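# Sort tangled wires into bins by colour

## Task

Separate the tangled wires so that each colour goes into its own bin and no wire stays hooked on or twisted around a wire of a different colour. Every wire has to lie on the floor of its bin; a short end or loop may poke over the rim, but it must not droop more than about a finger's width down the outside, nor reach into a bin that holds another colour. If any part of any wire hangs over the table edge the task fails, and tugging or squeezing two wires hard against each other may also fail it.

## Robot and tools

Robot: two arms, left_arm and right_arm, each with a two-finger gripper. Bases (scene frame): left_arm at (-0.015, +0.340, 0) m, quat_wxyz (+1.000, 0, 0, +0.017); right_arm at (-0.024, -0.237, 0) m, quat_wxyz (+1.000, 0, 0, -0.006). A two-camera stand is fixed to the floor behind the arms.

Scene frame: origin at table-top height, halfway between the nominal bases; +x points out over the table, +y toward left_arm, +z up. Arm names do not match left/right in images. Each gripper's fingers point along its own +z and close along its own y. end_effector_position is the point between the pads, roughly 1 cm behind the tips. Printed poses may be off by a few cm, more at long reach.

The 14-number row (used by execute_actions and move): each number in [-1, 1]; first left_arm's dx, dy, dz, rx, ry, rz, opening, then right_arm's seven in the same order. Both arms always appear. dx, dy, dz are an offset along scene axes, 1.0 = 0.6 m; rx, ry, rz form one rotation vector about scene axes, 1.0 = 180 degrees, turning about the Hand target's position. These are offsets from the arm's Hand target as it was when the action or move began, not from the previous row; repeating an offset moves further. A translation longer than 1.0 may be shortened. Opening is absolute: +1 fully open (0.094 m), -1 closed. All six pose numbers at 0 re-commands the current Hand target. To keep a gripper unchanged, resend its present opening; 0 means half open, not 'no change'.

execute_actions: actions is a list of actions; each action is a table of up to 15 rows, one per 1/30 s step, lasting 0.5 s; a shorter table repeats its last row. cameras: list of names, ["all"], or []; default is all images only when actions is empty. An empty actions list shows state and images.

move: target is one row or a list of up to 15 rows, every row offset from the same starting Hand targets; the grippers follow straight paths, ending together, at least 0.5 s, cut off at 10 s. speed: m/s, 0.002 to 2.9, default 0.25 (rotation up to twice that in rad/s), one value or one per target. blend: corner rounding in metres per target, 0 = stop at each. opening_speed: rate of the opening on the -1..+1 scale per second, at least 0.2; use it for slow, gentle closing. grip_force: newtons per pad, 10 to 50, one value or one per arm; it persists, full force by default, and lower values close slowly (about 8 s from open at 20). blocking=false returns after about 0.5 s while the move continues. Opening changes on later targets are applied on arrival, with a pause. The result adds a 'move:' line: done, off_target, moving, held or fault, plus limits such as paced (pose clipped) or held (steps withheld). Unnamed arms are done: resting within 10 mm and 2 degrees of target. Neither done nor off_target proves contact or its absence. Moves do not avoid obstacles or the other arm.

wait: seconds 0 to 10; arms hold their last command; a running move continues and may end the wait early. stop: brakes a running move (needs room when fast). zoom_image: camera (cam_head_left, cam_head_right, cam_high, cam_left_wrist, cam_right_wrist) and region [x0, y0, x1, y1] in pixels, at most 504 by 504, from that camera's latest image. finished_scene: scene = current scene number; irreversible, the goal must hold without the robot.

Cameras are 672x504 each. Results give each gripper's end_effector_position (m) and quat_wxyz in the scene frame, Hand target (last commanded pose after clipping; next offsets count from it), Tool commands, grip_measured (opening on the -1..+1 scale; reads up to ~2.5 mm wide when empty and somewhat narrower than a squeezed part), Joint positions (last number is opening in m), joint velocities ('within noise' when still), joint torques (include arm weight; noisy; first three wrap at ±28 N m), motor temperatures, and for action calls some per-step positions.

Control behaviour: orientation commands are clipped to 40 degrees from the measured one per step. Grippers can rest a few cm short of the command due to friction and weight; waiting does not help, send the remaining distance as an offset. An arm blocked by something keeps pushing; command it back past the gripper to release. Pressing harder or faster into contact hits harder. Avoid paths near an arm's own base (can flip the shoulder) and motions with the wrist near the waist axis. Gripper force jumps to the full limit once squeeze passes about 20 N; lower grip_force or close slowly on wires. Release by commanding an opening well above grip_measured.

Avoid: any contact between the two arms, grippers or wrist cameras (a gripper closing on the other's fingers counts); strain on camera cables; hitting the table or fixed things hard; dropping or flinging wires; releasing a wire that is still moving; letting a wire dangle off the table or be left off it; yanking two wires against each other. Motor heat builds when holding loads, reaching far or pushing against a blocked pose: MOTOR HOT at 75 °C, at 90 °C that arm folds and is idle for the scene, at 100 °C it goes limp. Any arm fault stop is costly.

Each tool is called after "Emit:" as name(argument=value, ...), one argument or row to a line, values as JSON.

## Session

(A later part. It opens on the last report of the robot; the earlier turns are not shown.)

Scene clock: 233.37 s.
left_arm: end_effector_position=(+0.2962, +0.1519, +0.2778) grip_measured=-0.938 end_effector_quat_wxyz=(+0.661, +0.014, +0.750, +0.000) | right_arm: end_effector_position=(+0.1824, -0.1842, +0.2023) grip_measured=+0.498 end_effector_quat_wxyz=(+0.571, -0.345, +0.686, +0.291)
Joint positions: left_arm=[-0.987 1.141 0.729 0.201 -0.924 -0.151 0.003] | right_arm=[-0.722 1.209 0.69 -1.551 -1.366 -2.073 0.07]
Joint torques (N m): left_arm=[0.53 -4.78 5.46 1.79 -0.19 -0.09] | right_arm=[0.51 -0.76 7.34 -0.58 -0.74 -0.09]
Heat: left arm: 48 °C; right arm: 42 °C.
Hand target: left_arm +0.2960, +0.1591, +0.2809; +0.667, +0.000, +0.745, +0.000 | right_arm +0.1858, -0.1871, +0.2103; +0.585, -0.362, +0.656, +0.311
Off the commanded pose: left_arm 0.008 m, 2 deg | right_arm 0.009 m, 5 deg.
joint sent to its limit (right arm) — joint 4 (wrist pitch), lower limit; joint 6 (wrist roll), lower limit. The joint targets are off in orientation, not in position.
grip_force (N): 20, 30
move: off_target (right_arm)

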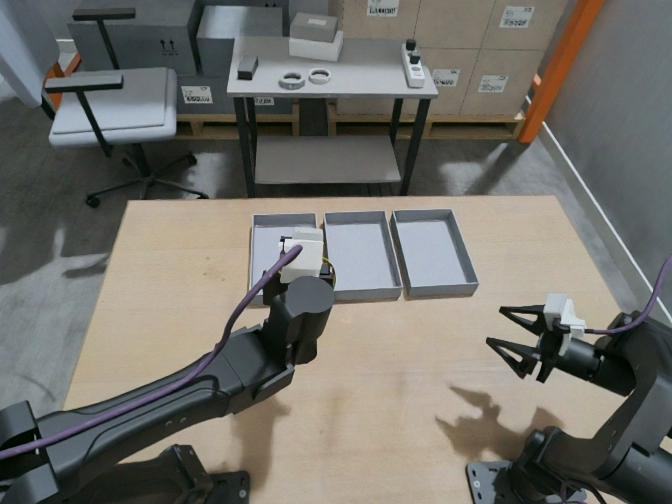

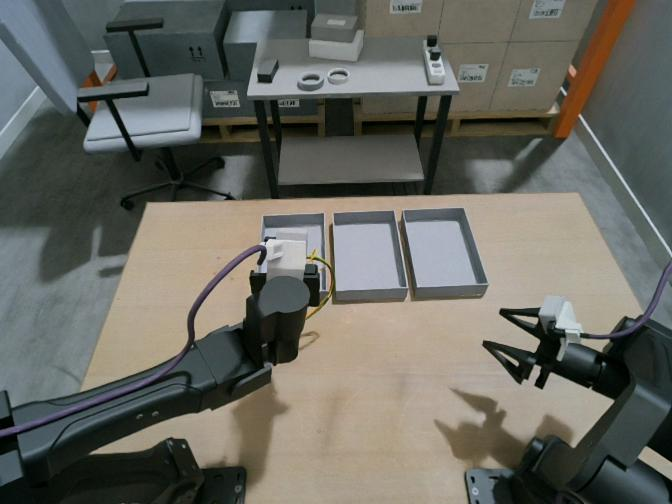

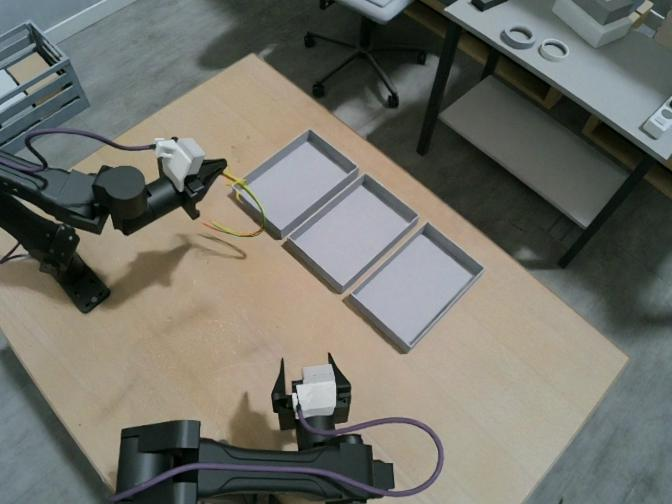

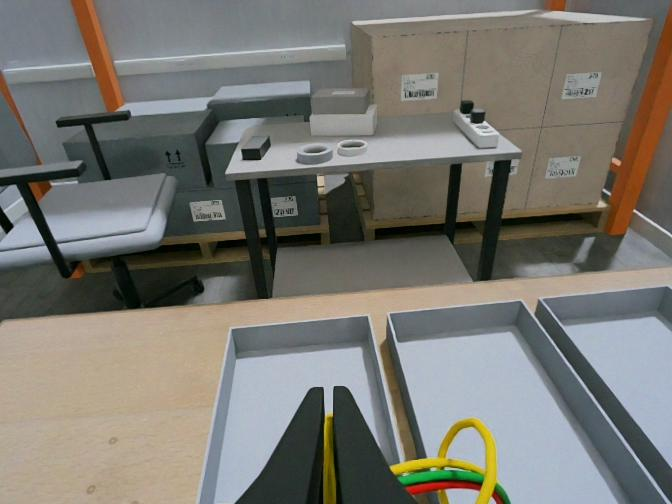

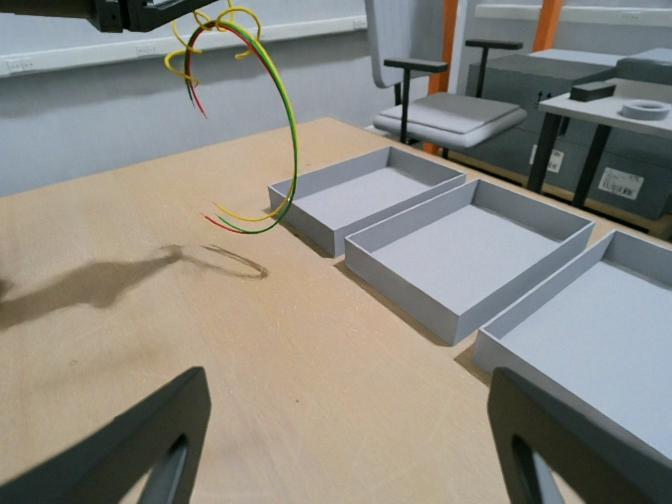

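Emit:
move(
  target=[0,0,0,0,0,0,-1,0.107,-0.186,0.05,-0.173,0.328,-0.285,1],
  speed=0.3,
)

Emit:
move(
  target=[0,0,0,0,0,0,-1,-0.05,0.38,0.03,0.5,0,0,1],
  speed=0.3,
)

Emit:
move(
  target=[0,0,0,0,0,0,-1,0,0,-0.06,-0.16,-0.472,-0.03,1],
  speed=0.3,
  cameras=["cam_right_wrist","cam_high"],
)

Scene clock: 254.13 s.
left_arm: end_effector_position=(+0.2962, +0.1520, +0.2780) grip_measured=-0.938 end_effector_quat_wxyz=(+0.661, +0.014, +0.750, +0.000) | right_arm: end_effector_position=(+0.2470, -0.2984, +0.2337) grip_measured=+0.998 end_effector_quat_wxyz=(+0.159, +0.000, +0.987, +0.003)
Joint positions: left_arm=[-0.987 1.141 0.729 0.202 -0.924 -0.151 0.003] | right_arm=[-0.276 1.373 1.517 -1.409 -0.095 -0.272 0.094]
Joint torques (N m): left_arm=[0.73 -4.78 5.55 1.79 -0.19 -0.05] | right_arm=[0.54 -2.92 8.49 0.74 -0.03 0.06]
Heat: left arm: 45 °C; right arm: 42 °C.
Hand target: left_arm +0.2960, +0.1592, +0.2808; +0.667, -0.001, +0.745, +0.000 | right_arm +0.2500, -0.2987, +0.2403; +0.163, +0.000, +0.987, -0.001
Off the commanded pose: left_arm 0.008 m, 2 deg | right_arm 0.007 m, 1 deg.
grip_force (N): 20, 30
move: done

Scene clock: 259.07 s.
left_arm: end_effector_position=(+0.2962, +0.1520, +0.2780) grip_measured=-0.938 end_effector_quat_wxyz=(+0.661, +0.014, +0.750, +0.000) | right_arm: end_effector_position=(+0.2209, -0.0720, +0.2620) grip_measured=+0.998 end_effector_quat_wxyz=(+0.114, +0.115, +0.699, +0.697)
Joint positions: left_arm=[-0.987 1.141 0.729 0.202 -0.924 -0.151 0.003] | right_arm=[-0.024 0.997 0.447 0.539 -1.281 1.561 0.094]
Joint torques (N m): left_arm=[0.72 -4.85 5.44 1.79 -0.19 -0.04] | right_arm=[0.61 -1.25 5.29 1.72 0.05 -0.02]
Heat: left arm: 44 °C; right arm: 42 °C.
Hand target: left_arm +0.2960, +0.1592, +0.2808; +0.667, -0.001, +0.745, +0.000 | right_arm +0.2200, -0.0708, +0.2583; +0.116, +0.115, +0.698, +0.697
Off the commanded pose: left_arm 0.008 m, 2 deg | right_arm 0.004 m, 0 deg.
grip_force (N): 20, 30
move: done

Scene clock: 262.70 s.
left_arm: end_effector_position=(+0.2962, +0.1520, +0.2780) grip_measured=-0.938 end_effector_quat_wxyz=(+0.661, +0.014, +0.750, +0.000) | right_arm: end_effector_position=(+0.2206, -0.0716, +0.2272) grip_measured=+0.998 end_effector_quat_wxyz=(+0.603, -0.382, +0.568, +0.409)
Joint positions: left_arm=[-0.987 1.141 0.729 0.202 -0.924 -0.151 0.003] | right_arm=[-0.001 1.131 0.237 1.064 -1.196 0.162 0.094]
Joint torques (N m): left_arm=[0.8 -4.74 5.39 1.8 -0.15 0] | right_arm=[0.57 -0.8 4.44 1.66 0.18 -0.1]
Motor temperatures (°C): left_arm=[33 44 43 39 32 33 35] | right_arm=[31 32 42 37 35 32 33]
Heat: left arm: 44 °C; right arm: 42 °C.
Hand target: left_arm +0.2960, +0.1592, +0.2808; +0.667, -0.001, +0.745, +0.000 | right_arm +0.2200, -0.0707, +0.2223; +0.604, -0.380, +0.570, +0.407
Off the commanded pose: left_arm 0.008 m, 2 deg | right_arm 0.005 m, 0 deg.
grip_force (N): 20, 30
move: done
Images, in order (width x height): cam_high 672x504, cam_right_wrist 672x504.

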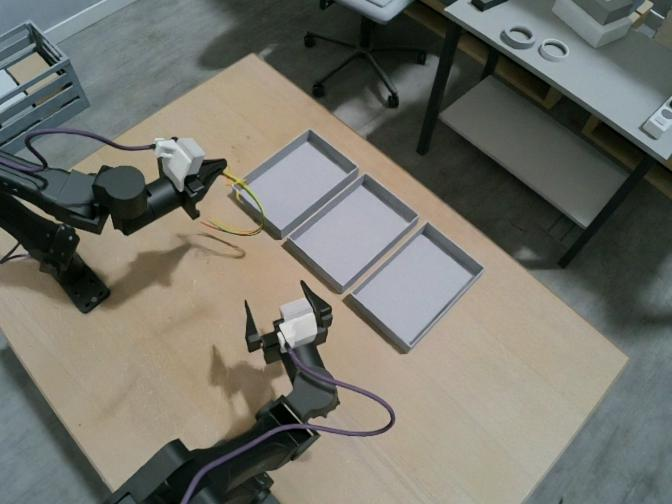

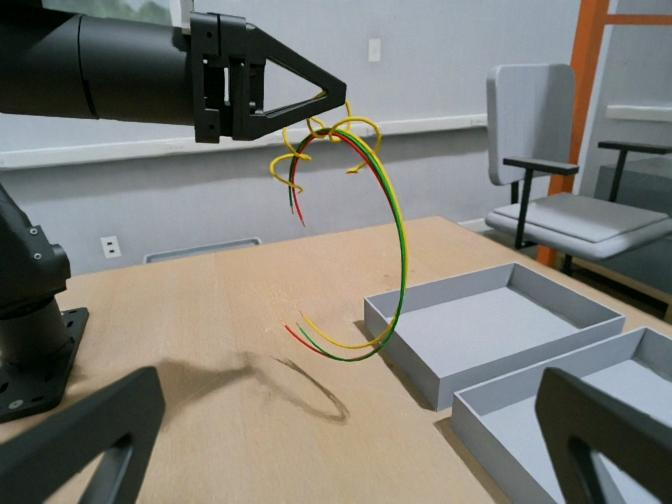

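Emit:
move(
  target=[0,0,0,0,0,0,-1,0.122,0.13,-0.058,0,0,0,-0.15],
  speed=0.12,
  cameras=["cam_right_wrist"],
)

Scene clock: 280.80 s.
left_arm: end_effector_position=(+0.2962, +0.1520, +0.2780) grip_measured=-0.938 end_effector_quat_wxyz=(+0.661, +0.014, +0.750, +0.000) | right_arm: end_effector_position=(+0.2867, +0.0044, +0.1822) grip_measured=-0.148 end_effector_quat_wxyz=(+0.592, -0.377, +0.579, +0.414)
Joint positions: left_arm=[-0.987 1.141 0.729 0.202 -0.924 -0.151 0.003] | right_arm=[0.305 1.675 0.437 1.308 -0.892 0.087 0.04]
Joint torques (N m): left_arm=[0.75 -4.78 5.56 1.79 -0.2 -0.05] | right_arm=[0.46 -3.82 6.49 1.98 0.12 -0.1]
Heat: left arm: 43 °C; right arm: 41 °C.
Hand target: left_arm +0.2960, +0.1592, +0.2808; +0.667, -0.001, +0.745, +0.000 | right_arm +0.2932, +0.0073, +0.1874; +0.604, -0.380, +0.570, +0.408
Off the commanded pose: left_arm 0.008 m, 2 deg | right_arm 0.009 m, 2 deg.
grip_force (N): 20, 30
move: done
Images, in order (width x height): cam_right_wrist 672x504.

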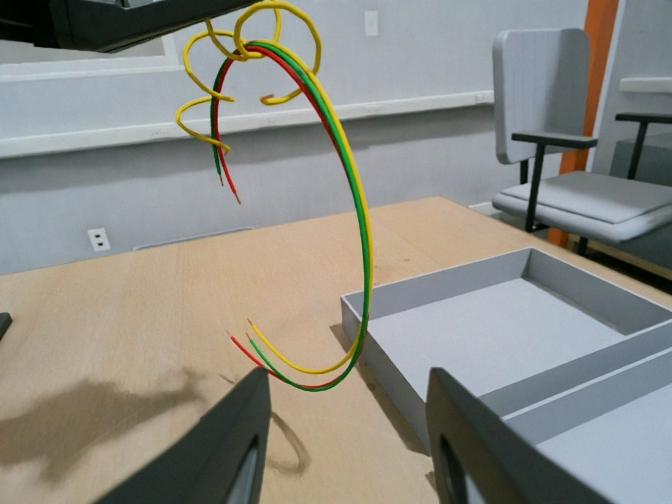

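Emit:
move(
  target=[0,0,0,0,0,0,-1,0.053,0.086,0.006,0,0,0,-0.25],
  speed=0.08,
  cameras=["cam_right_wrist"],
)

Scene clock: 296.77 s.
left_arm: end_effector_position=(+0.2962, +0.1520, +0.2780) grip_measured=-0.938 end_effector_quat_wxyz=(+0.661, +0.014, +0.750, +0.000) | right_arm: end_effector_position=(+0.3183, +0.0554, +0.1917) grip_measured=-0.248 end_effector_quat_wxyz=(+0.601, -0.381, +0.569, +0.412)
Joint positions: left_arm=[-0.987 1.141 0.729 0.202 -0.924 -0.151 0.003] | right_arm=[0.436 1.802 0.638 1.252 -0.764 0.071 0.035]
Joint torques (N m): left_arm=[0.8 -4.79 5.63 1.84 -0.18 -0.1] | right_arm=[0.39 -5.29 6.93 1.72 0.11 -0.09]
Heat: left arm: 43 °C; right arm: 41 °C.
Hand target: left_arm +0.2960, +0.1592, +0.2808; +0.667, -0.001, +0.745, +0.000 | right_arm +0.3249, +0.0589, +0.1910; +0.603, -0.380, +0.570, +0.408
Off the commanded pose: left_arm 0.008 m, 2 deg | right_arm 0.008 m, 1 deg.
grip_force (N): 20, 30
move: done
Images, in order (width x height): cam_right_wrist 672x504.

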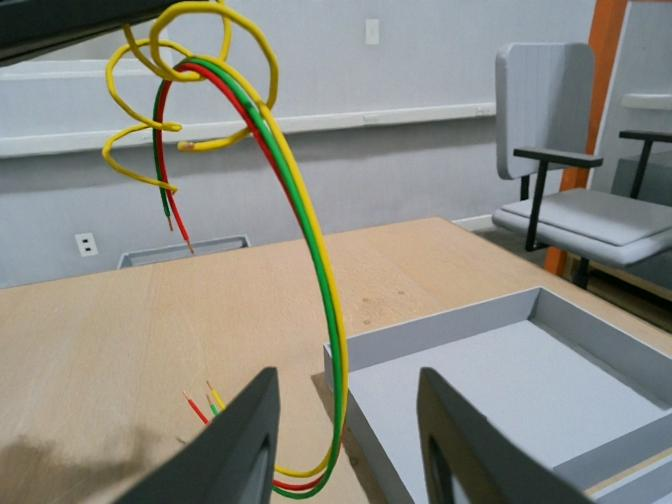

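Emit:
move(
  target=[0,0,0,0,0,0,-1,0.029,0.0725,0.0,0,0,0,-0.25],
  speed=0.06,
  cameras=["cam_right_wrist","cam_high"],
)

Scene clock: 316.27 s.
left_arm: end_effector_position=(+0.2962, +0.1520, +0.2780) grip_measured=-0.938 end_effector_quat_wxyz=(+0.661, +0.014, +0.750, +0.000) | right_arm: end_effector_position=(+0.3359, +0.0980, +0.1925) grip_measured=-0.248 end_effector_quat_wxyz=(+0.602, -0.381, +0.569, +0.412)
Joint positions: left_arm=[-0.987 1.141 0.729 0.202 -0.924 -0.151 0.003] | right_arm=[0.53 1.9 0.788 1.193 -0.671 0.061 0.035]
Joint torques (N m): left_arm=[0.57 -4.78 5.61 1.8 -0.17 -0.04] | right_arm=[0.4 -6.3 7.36 1.78 0.11 -0.1]
Heat: left arm: 43 °C; right arm: 41 °C.
Hand target: left_arm +0.2960, +0.1592, +0.2808; +0.667, -0.001, +0.745, +0.000 | right_arm +0.3424, +0.1023, +0.1910; +0.604, -0.380, +0.570, +0.407
Off the commanded pose: left_arm 0.008 m, 2 deg | right_arm 0.008 m, 1 deg.
grip_force (N): 20, 30
move: done
Images, in order (width x height): cam_high 672x504, cam_right_wrist 672x504.

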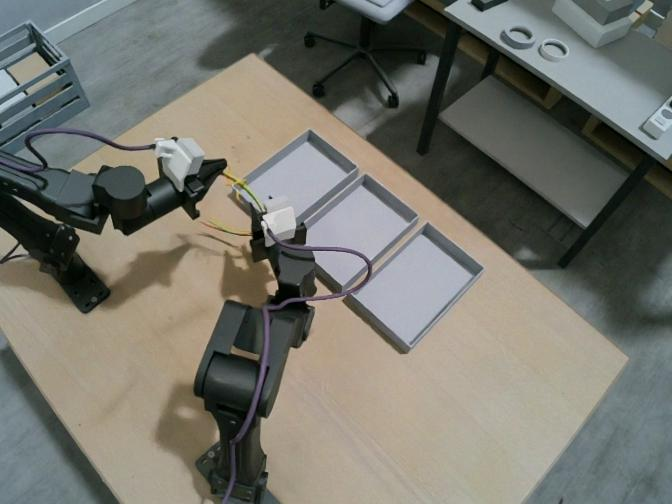

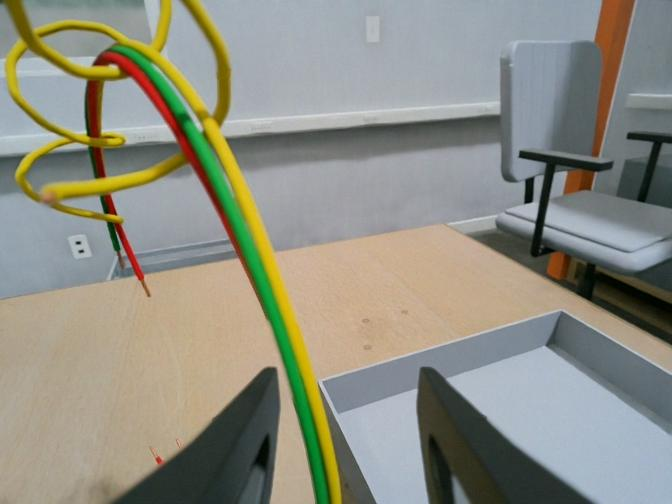

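Emit:
move(
  target=[0,0,0,0,0,0,-1,0.002,0.006,0,0,0,0,-1],
  opening_speed=0.4,
  grip_force=[25,35],
  cameras=["cam_right_wrist"],
)

Emit:
move(
  target=[0,0,0,0,0,0,-1,0,0,-0.05,0,0,0,-1],
  speed=0.03,
  cameras=["cam_right_wrist"],
)

Scene clock: 326.20 s.
left_arm: end_effector_position=(+0.2962, +0.1520, +0.2781) grip_measured=-0.943 end_effector_quat_wxyz=(+0.661, +0.013, +0.750, +0.000) | right_arm: end_effector_position=(+0.3378, +0.1009, +0.1925) grip_measured=-0.951 end_effector_quat_wxyz=(+0.602, -0.380, +0.569, +0.411)
Joint positions: left_arm=[-0.987 1.141 0.729 0.202 -0.924 -0.151 0.003] | right_arm=[0.535 1.908 0.8 1.188 -0.663 0.06 0.002]
Joint torques (N m): left_arm=[0.61 -4.64 5.56 1.77 -0.2 -0.02] | right_arm=[0.55 -6.37 7.42 1.77 0.12 -0.09]
Heat: left arm: 43 °C; right arm: 42 °C.
Hand target: left_arm +0.2960, +0.1592, +0.2809; +0.667, -0.001, +0.745, +0.000 | right_arm +0.3436, +0.1059, +0.1911; +0.604, -0.380, +0.570, +0.408
Off the commanded pose: left_arm 0.008 m, 2 deg | right_arm 0.008 m, 0 deg.
grip_force (N): 25, 35
move: done
Images, in order (width x height): cam_right_wrist 672x504.

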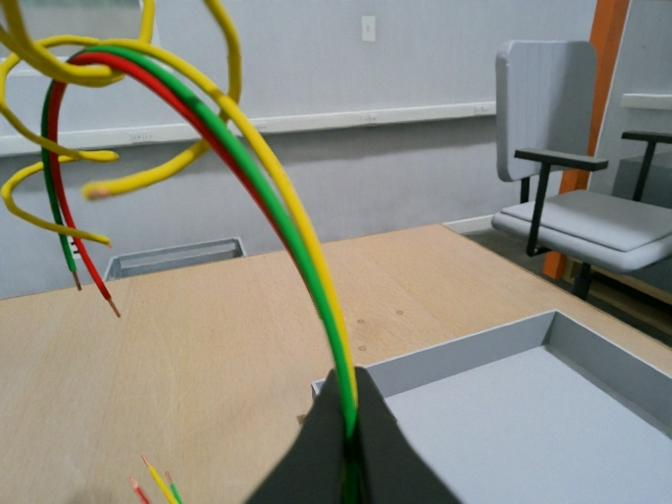

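Scene clock: 327.77 s.
left_arm: end_effector_position=(+0.2962, +0.1520, +0.2781) grip_measured=-0.943 end_effector_quat_wxyz=(+0.661, +0.013, +0.750, +0.000) | right_arm: end_effector_position=(+0.3419, +0.1032, +0.1647) grip_measured=-0.951 end_effector_quat_wxyz=(+0.600, -0.380, +0.571, +0.411)
Joint positions: left_arm=[-0.987 1.141 0.729 0.202 -0.924 -0.151 0.003] | right_arm=[0.535 2.012 0.8 1.285 -0.663 0.059 0.002]
Joint torques (N m): left_arm=[0.77 -4.78 5.74 1.82 -0.21 -0.07] | right_arm=[0.55 -6.79 5.19 2.08 0.12 -0.09]
Heat: left arm: 43 °C; right arm: 42 °C.
Hand target: left_arm +0.2960, +0.1591, +0.2808; +0.667, +0.000, +0.745, +0.000 | right_arm +0.3436, +0.1059, +0.1610; +0.604, -0.380, +0.570, +0.407
Off the commanded pose: left_arm 0.008 m, 2 deg | right_arm 0.005 m, 1 deg.
grip_force (N): 25, 35
move: done
Images, in order (width x height): cam_right_wrist 672x504.

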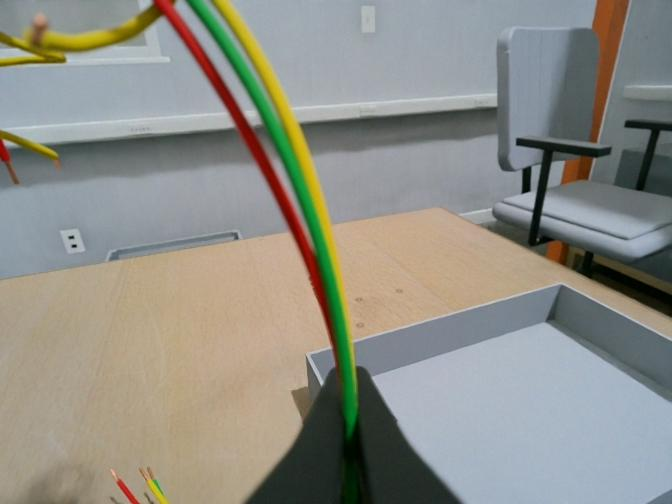

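Emit:
move(
  target=[0,0,0.1,0,0,0,-1,0.02,-0.03,-0.08,0,0,0,-1],
  speed=0.04,
  cameras=["cam_right_wrist"],
)

Emit:
move(
  target=[0,0,0.13,0,0,0,-1,0.02,-0.08,0,0,0,0,-1],
  speed=0.04,
  cameras=["cam_right_wrist","cam_high","cam_head_left"],
)

Scene clock: 344.20 s.
left_arm: end_effector_position=(+0.2962, +0.1521, +0.3290) grip_measured=-0.943 end_effector_quat_wxyz=(+0.661, +0.014, +0.750, +0.001) | right_arm: end_effector_position=(+0.3529, +0.0882, +0.1150) grip_measured=-0.951 end_effector_quat_wxyz=(+0.600, -0.378, +0.576, +0.407)
Joint positions: left_arm=[-0.987 1.126 0.922 -0.005 -0.925 -0.148 0.003] | right_arm=[0.486 2.199 0.8 1.465 -0.702 0.059 0.002]
Joint torques (N m): left_arm=[0.83 -4.4 8.39 1.48 -0.23 -0.09] | right_arm=[-0.43 -7.2 4.79 2.15 -0.14 -0.02]
Heat: left arm: 44 °C; right arm: 41 °C.
Hand target: left_arm +0.2960, +0.1591, +0.3409; +0.667, +0.000, +0.745, +0.000 | right_arm +0.3556, +0.0879, +0.1131; +0.604, -0.380, +0.570, +0.407
Off the commanded pose: left_arm 0.014 m, 2 deg | right_arm 0.003 m, 1 deg.
grip_force (N): 25, 35
move: off_target (left_arm)
Images, in order (width x height): cam_right_wrist 672x504.

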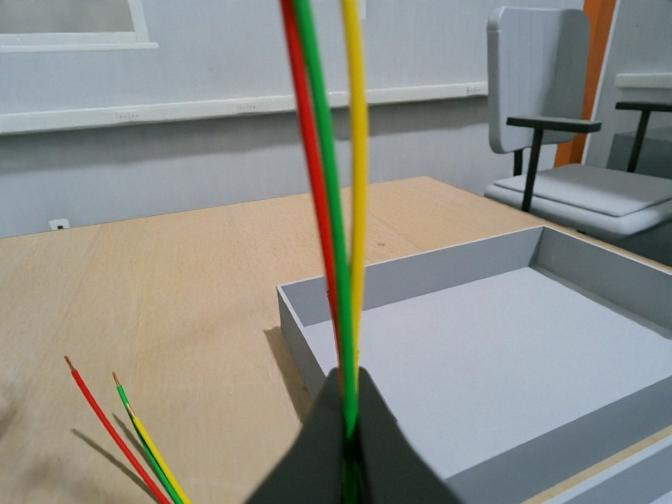

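Scene clock: 346.83 s.
left_arm: end_effector_position=(+0.2941, +0.1551, +0.4155) grip_measured=-0.943 end_effector_quat_wxyz=(+0.668, +0.006, +0.744, -0.008) | right_arm: end_effector_position=(+0.3705, +0.0427, +0.1173) grip_measured=-0.951 end_effector_quat_wxyz=(+0.604, -0.380, +0.571, +0.406)
Joint positions: left_arm=[-0.987 1.169 1.277 -0.288 -0.925 -0.148 0.003] | right_arm=[0.344 2.199 0.794 1.494 -0.844 0.071 0.002]
Joint torques (N m): left_arm=[0.69 -2.69 7.84 1.38 -0.14 -0.06] | right_arm=[-0.4 -7.83 2.56 2.14 -0.12 0.04]
Heat: left arm: 45 °C; right arm: 41 °C.
Hand target: left_arm +0.2960, +0.1591, +0.4188; +0.667, +0.000, +0.745, +0.000 | right_arm +0.3676, +0.0400, +0.1131; +0.604, -0.380, +0.570, +0.408
Off the commanded pose: left_arm 0.006 m, 1 deg | right_arm 0.006 m, 0 deg.
grip_force (N): 25, 35
move: done
Images, in order (width x height): cam_head_left 672x504, cam_high 672x504, cam_right_wrist 672x504.

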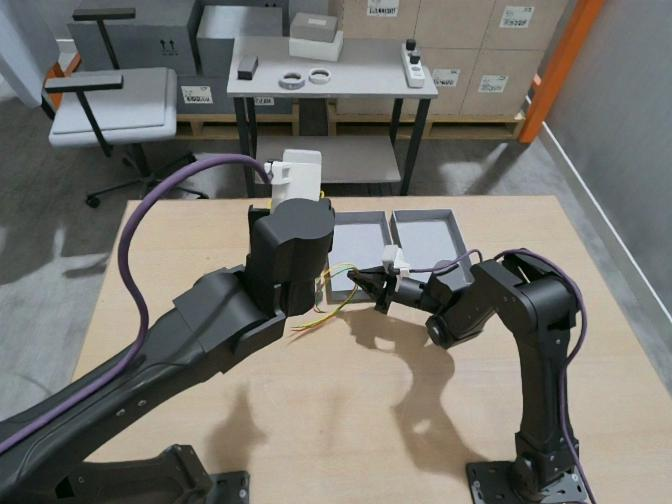

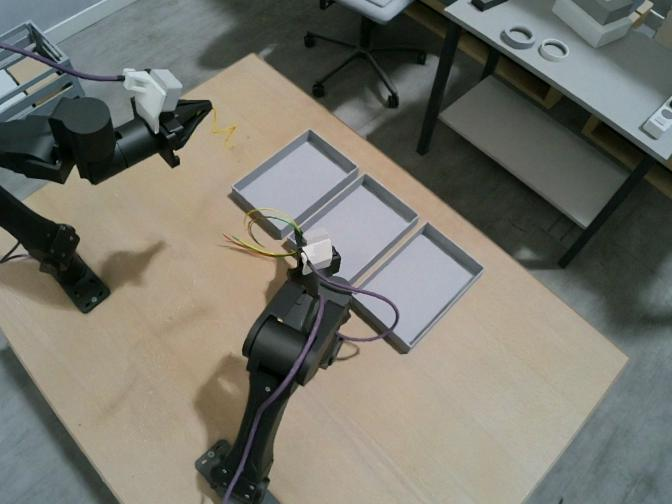

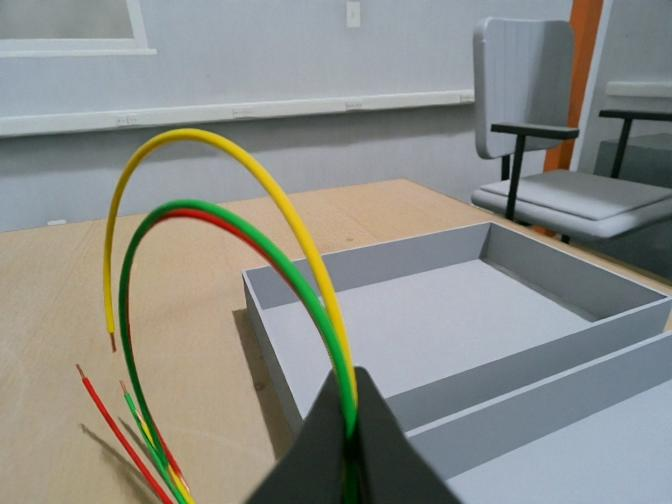

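Emit:
move(
  target=[
    [0.1,0.04,-0.05,0,0.1,0,-1,0,-0.06,0,0,0,0,-1],
    [0.22,0.06,-0.36,0,0.33,0,-1,0,-0.1,0,0,0,0,-1],
  ],
  blend=0.03,
  speed=0.15,
  cameras=["cam_left_wrist","cam_high","cam_right_wrist"],
)

Scene clock: 364.17 s.
left_arm: end_effector_position=(+0.4272, +0.1930, +0.2047) grip_measured=-0.943 end_effector_quat_wxyz=(+0.217, -0.002, +0.976, -0.004) | right_arm: end_effector_position=(+0.3710, -0.0173, +0.1002) grip_measured=-0.951 end_effector_quat_wxyz=(+0.580, -0.370, +0.595, +0.415)
Joint positions: left_arm=[-0.416 1.975 2.02 -1.204 -0.153 -0.354 0.003] | right_arm=[0.171 2.199 0.73 1.504 -1.017 0.094 0.002]
Joint torques (N m): left_arm=[0.57 -9.22 7.53 0.7 -0.03 0.04] | right_arm=[-0.5 -9.07 2.18 2.66 -0.16 0.02]
Motor temperatures (°C): left_arm=[33 40 48 42 32 33 35] | right_arm=[31 36 40 42 34 32 34]
Heat: left arm: 48 °C; right arm: 42 °C.
Hand target: left_arm +0.4280, +0.1951, +0.2029; +0.210, +0.000, +0.978, +0.000 | right_arm +0.3675, -0.0200, +0.1130; +0.603, -0.380, +0.570, +0.408
Off the commanded pose: left_arm 0.003 m, 1 deg | right_arm 0.014 m, 4 deg.
joint sent to its limit (right arm) — joint 4 (wrist pitch), upper limit. The joint targets still meet the commanded pose.
grip_force (N): 25, 35
move: off_target (right_arm)
Images, in order (width x height): cam_high 672x504, cam_left_wrist 672x504, cam_right_wrist 672x504.

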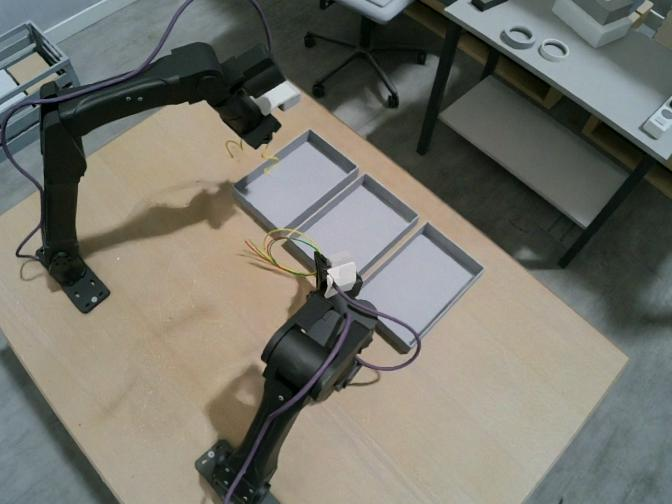

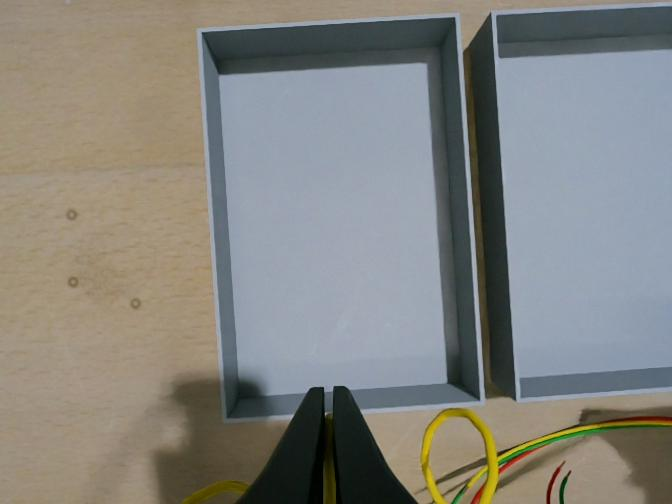

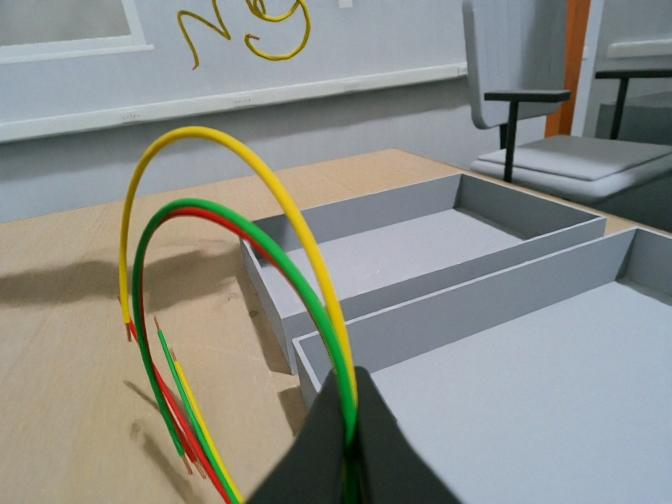

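Emit:
move(
  target=[
    [0.07,-0.02,0,0,0,0,-1,0,-0.08,0,0,0,0,-1],
    [0.07,-0.02,-0.22,0,0,0,-1,0,-0.08,0,0,0,0,-1],
  ],
  speed=0.1,
  cameras=["cam_left_wrist","cam_high"],
)

Scene clock: 375.83 s.
left_arm: end_effector_position=(+0.4677, +0.1804, +0.0655) grip_measured=-0.943 end_effector_quat_wxyz=(+0.201, +0.000, +0.980, +0.002) | right_arm: end_effector_position=(+0.3723, -0.0681, +0.0956) grip_measured=-0.951 end_effector_quat_wxyz=(+0.574, -0.364, +0.603, +0.417)
Joint positions: left_arm=[-0.408 2.163 1.76 -0.79 -0.148 -0.345 0.003] | right_arm=[0.018 2.199 0.713 1.504 -1.165 0.101 0.002]
Joint torques (N m): left_arm=[0.53 -13.61 5.12 0.99 -0.07 0.07] | right_arm=[-0.08 -10.35 1.99 2.57 -0.19 0.03]
Heat: left arm: 47 °C; right arm: 43 °C.
Hand target: left_arm +0.4700, +0.1832, +0.0707; +0.210, +0.000, +0.978, +0.000 | right_arm +0.3676, -0.0681, +0.1131; +0.604, -0.380, +0.570, +0.407
Off the commanded pose: left_arm 0.007 m, 1 deg | right_arm 0.018 m, 6 deg.
joint sent to its limit (right arm) — joint 4 (wrist pitch), upper limit. The joint targets still meet the commanded pose.
grip_force (N): 25, 35
move: off_target (right_arm)
Images, in order (width x height): cam_high 672x504, cam_left_wrist 672x504.

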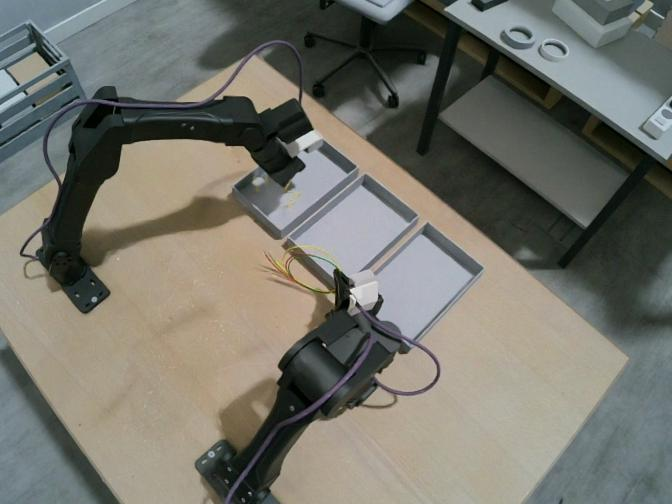

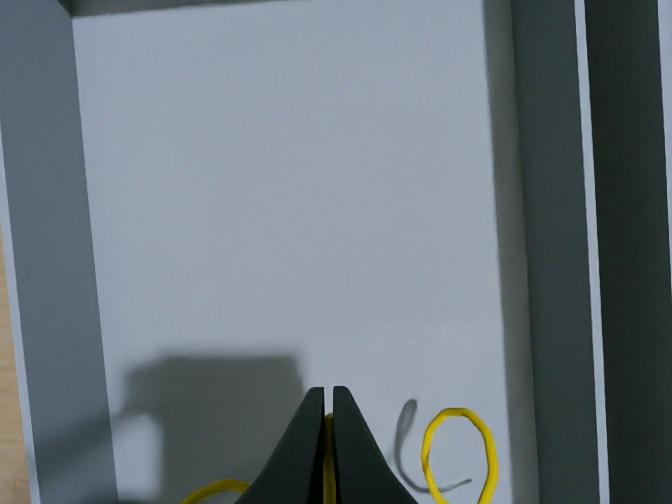

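Emit:
move(
  target=[
    [0,0.01,-0.055,0,0,0,-1,0,0,0,0,0,0,-1],
    [0,0.01,-0.055,0,0,0,-0.6,0,0,0,0,0,0,-1],
  ],
  speed=0.06,
  opening_speed=0.4,
  cameras=["cam_left_wrist"],
)

Emit:
move(
  target=[
    [0,0,0.25,0,0,0,-0.6,0,0,0,0,0,0,-1],
    [-0.2,0.1,0.3,0,0,0,-0.6,0,0,0,0,0,0,-1],
  ],
  speed=0.12,
  blend=0.03,
  cameras=["cam_left_wrist","cam_high","cam_right_wrist","cam_head_left"],
)

Scene clock: 404.67 s.
left_arm: end_effector_position=(+0.4691, +0.1857, +0.0425) grip_measured=-0.603 end_effector_quat_wxyz=(+0.210, -0.001, +0.978, -0.002) | right_arm: end_effector_position=(+0.3723, -0.0681, +0.0956) grip_measured=-0.951 end_effector_quat_wxyz=(+0.574, -0.364, +0.603, +0.417)
Joint positions: left_arm=[-0.395 2.163 1.659 -0.666 -0.142 -0.333 0.019] | right_arm=[0.018 2.199 0.713 1.504 -1.165 0.101 0.002]
Joint torques (N m): left_arm=[0.62 -11.75 5.16 1.05 -0.05 0.02] | right_arm=[-0.08 -10.35 2 2.57 -0.19 0.03]
Motor temperatures (°C): left_arm=[33 48 46 39 32 33 35] | right_arm=[31 39 39 44 34 32 35]
Heat: left arm: 48 °C; right arm: 44 °C.
Hand target: left_arm +0.4700, +0.1891, +0.0378; +0.210, +0.000, +0.978, +0.000 | right_arm +0.3676, -0.0681, +0.1131; +0.604, -0.380, +0.570, +0.407
Off the commanded pose: left_arm 0.006 m, 0 deg | right_arm 0.018 m, 6 deg.
joint sent to its limit (right arm) — joint 4 (wrist pitch), upper limit. The joint targets still meet the commanded pose.
grip_force (N): 25, 35
move: off_target (right_arm)
Images, in order (width x height): cam_left_wrist 672x504.

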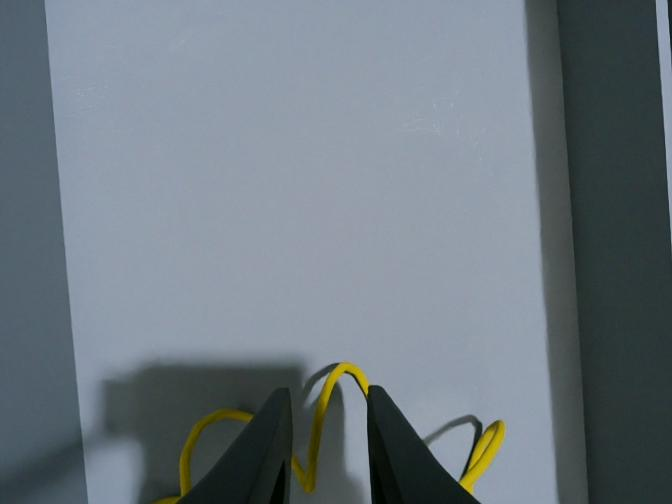

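Scene clock: 407.60 s.
left_arm: end_effector_position=(+0.3539, +0.2457, +0.2180) grip_measured=-0.603 end_effector_quat_wxyz=(+0.213, -0.002, +0.977, -0.001) | right_arm: end_effector_position=(+0.3723, -0.0681, +0.0956) grip_measured=-0.951 end_effector_quat_wxyz=(+0.574, -0.364, +0.603, +0.417)
Joint positions: left_arm=[-0.347 1.636 1.654 -1.178 -0.126 -0.289 0.019] | right_arm=[0.018 2.199 0.713 1.504 -1.165 0.101 0.002]
Joint torques (N m): left_arm=[0.59 -8.51 5.01 0.88 -0.02 0.1] | right_arm=[-0.08 -10.36 2.02 2.57 -0.19 0.03]
Heat: left arm: 49 °C; right arm: 44 °C.
Hand target: left_arm +0.3500, +0.2491, +0.2178; +0.210, +0.000, +0.978, +0.000 | right_arm +0.3676, -0.0681, +0.1131; +0.604, -0.380, +0.570, +0.407
Off the commanded pose: left_arm 0.005 m, 0 deg | right_arm 0.018 m, 6 deg.
joint sent to its limit (right arm) — joint 4 (wrist pitch), upper limit. The joint targets still meet the commanded pose.
grip_force (N): 25, 35
move: off_target (right_arm)
Images, in order (width x height): cam_head_left 672x504, cam_high 672x504, cam_left_wrist 672x504, cam_right_wrist 672x504.

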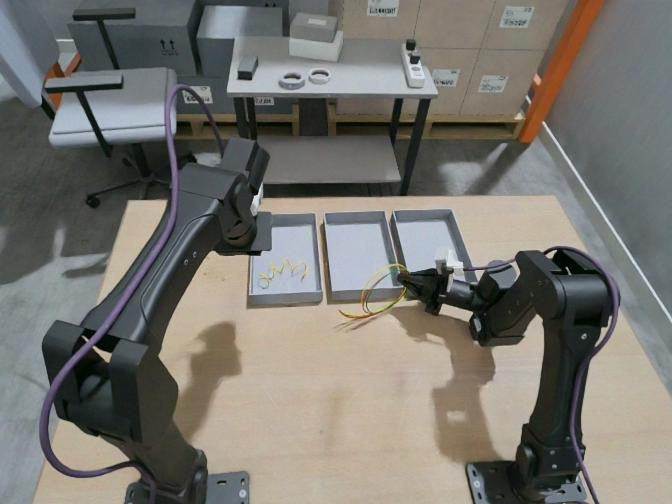

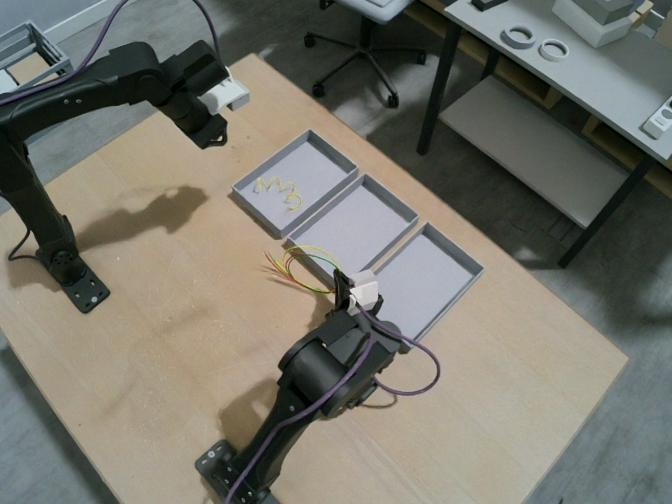

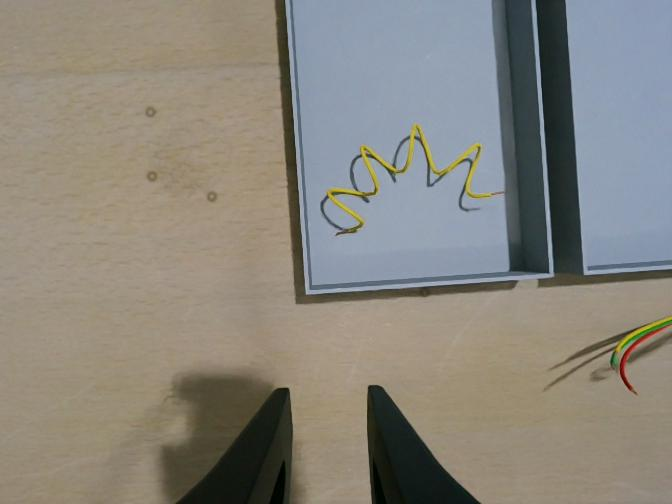

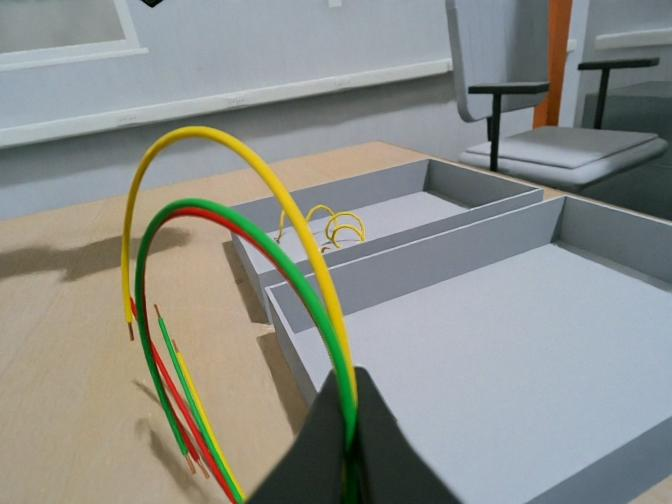

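Emit:
move(
  target=[
    [0,0,0.13,0,0,0,0,-0.06,0,0,0,0,0,-1],
    [-0.217,-0.38,0.17,0,0.05,0,0,-0.13,0,0,0,0,0,-1],
  ],
  speed=0.15,
  blend=0.03,
  cameras=["cam_left_wrist","cam_high","cam_right_wrist"],
)

Emit:
zoom_image(
  camera="cam_left_wrist",
  region=[150, 100, 550, 500],
)

Scene clock: 429.57 s.
left_arm: end_effector_position=(+0.2182, +0.0194, +0.3210) grip_measured=-0.003 end_effector_quat_wxyz=(+0.229, +0.021, +0.963, -0.140) | right_arm: end_effector_position=(+0.2928, -0.0679, +0.0956) grip_measured=-0.951 end_effector_quat_wxyz=(+0.554, -0.372, +0.619, +0.414)
Joint positions: left_arm=[-1.088 1.825 2.288 -1.544 -0.243 -0.948 0.047] | right_arm=[0.018 2 0.384 1.504 -1.175 -0.002 0.002]
Joint torques (N m): left_arm=[0.1 -6.69 6.32 0.85 -0.2 -0.05] | right_arm=[-0.17 -8.34 1.39 2.59 -0.29 -0.1]
Heat: left arm: 47 °C; right arm: 44 °C.
Hand target: left_arm +0.2198, +0.0211, +0.3198; +0.133, +0.000, +0.991, +0.000 | right_arm +0.2896, -0.0681, +0.1130; +0.604, -0.380, +0.570, +0.407
Off the commanded pose: left_arm 0.003 m, 20 deg | right_arm 0.018 m, 8 deg.
joint sent to its limit (left arm) — joint 4 (wrist pitch), lower limit. The joint targets are off in orientation, not in position.
joint sent to its limit (right arm) — joint 4 (wrist pitch), upper limit. The joint targets are off in orientation, not in position.
grip_force (N): 25, 35
move: off_target (left_arm, right_arm)
Images, in order (width x height): cam_high 672x504, cam_left_wrist 672x504, cam_right_wrist 672x504.

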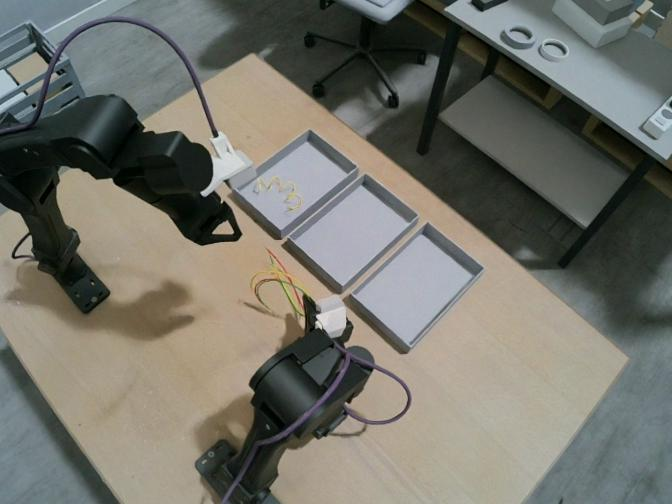

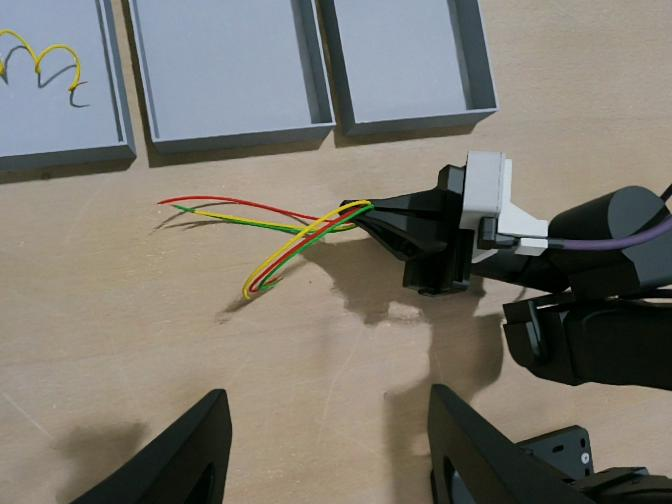

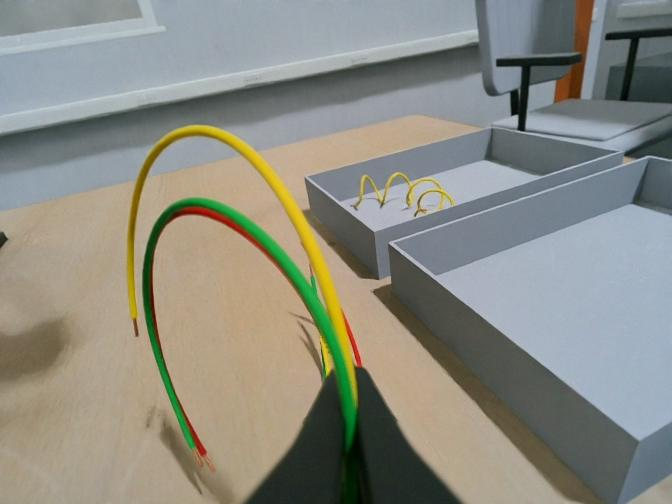

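Scaled by 1.260 from the camera's 672x504 image, which has a finer 960x720 frame.

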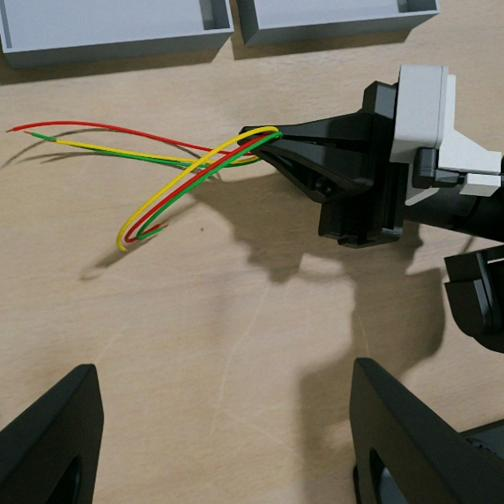

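Emit:
move(
  target=[
    [0,0,0,0,0,0,0,0,0,-0.07,0,0,0,-1],
    [0,0,0,0,0,0,0,0,0,-0.07,0,0,0,-0.7],
  ],
  speed=0.05,
  opening_speed=0.25,
  cameras=["cam_left_wrist","cam_right_wrist"],
)

Emit:
zoom_image(
  camera="cam_left_wrist",
  region=[100, 100, 500, 400],
)

Scene clock: 445.70 s.
left_arm: end_effector_position=(+0.2182, +0.0194, +0.3210) grip_measured=-0.003 end_effector_quat_wxyz=(+0.229, +0.021, +0.963, -0.140) | right_arm: end_effector_position=(+0.2853, -0.0672, +0.0638) grip_measured=-0.702 end_effector_quat_wxyz=(+0.541, -0.392, +0.622, +0.408)
Joint positions: left_arm=[-1.088 1.825 2.288 -1.544 -0.243 -0.949 0.047] | right_arm=[0.016 2.11 0.384 1.504 -1.197 -0.124 0.014]
Joint torques (N m): left_arm=[-0.02 -6.64 6.02 0.85 -0.2 -0.1] | right_arm=[-0.46 -4.66 2.88 2.56 -0.35 -0.11]
Heat: left arm: 47 °C; right arm: 45 °C.
Hand target: left_arm +0.2198, +0.0211, +0.3198; +0.133, +0.000, +0.991, +0.000 | right_arm +0.2896, -0.0681, +0.0710; +0.604, -0.380, +0.570, +0.407
Off the commanded pose: left_arm 0.003 m, 20 deg | right_arm 0.008 m, 9 deg.
joint sent to its limit (left arm) — joint 4 (wrist pitch), lower limit. The joint targets are off in orientation, not in position.
joint sent to its limit (right arm) — joint 4 (wrist pitch), upper limit. The joint targets are off in orientation, not in position.
grip_force (N): 25, 35
move: off_target (left_arm, right_arm); target 2's new opening was sent with right_arm's hand 0.008 m and 9 deg from that target
Images, in order (width x height): cam_left_wrist 672x504, cam_right_wrist 672x504.

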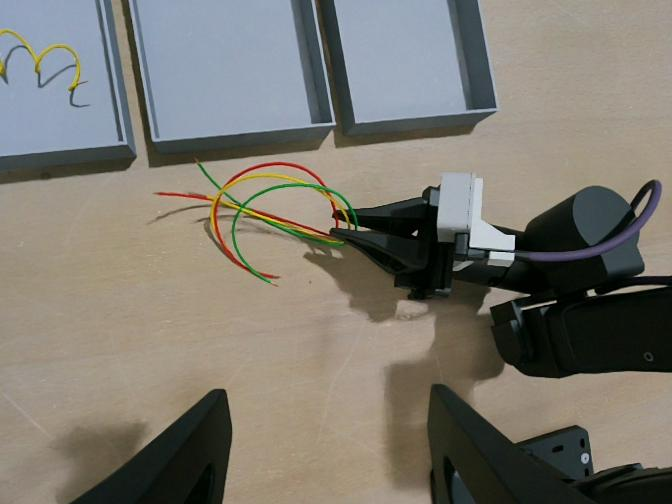

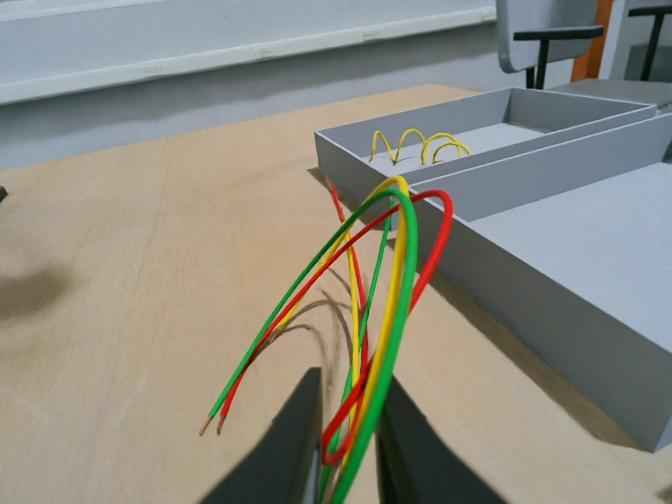

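Scaled by 1.260 from the camera's 672x504 image, which has a finer 960x720 frame.

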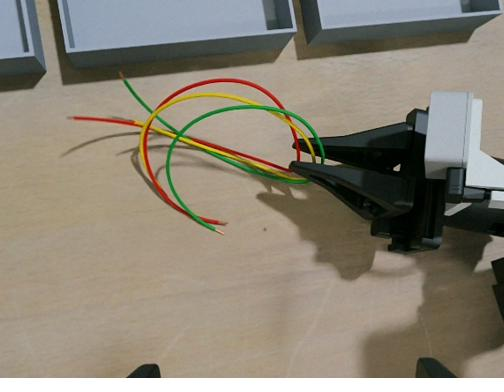

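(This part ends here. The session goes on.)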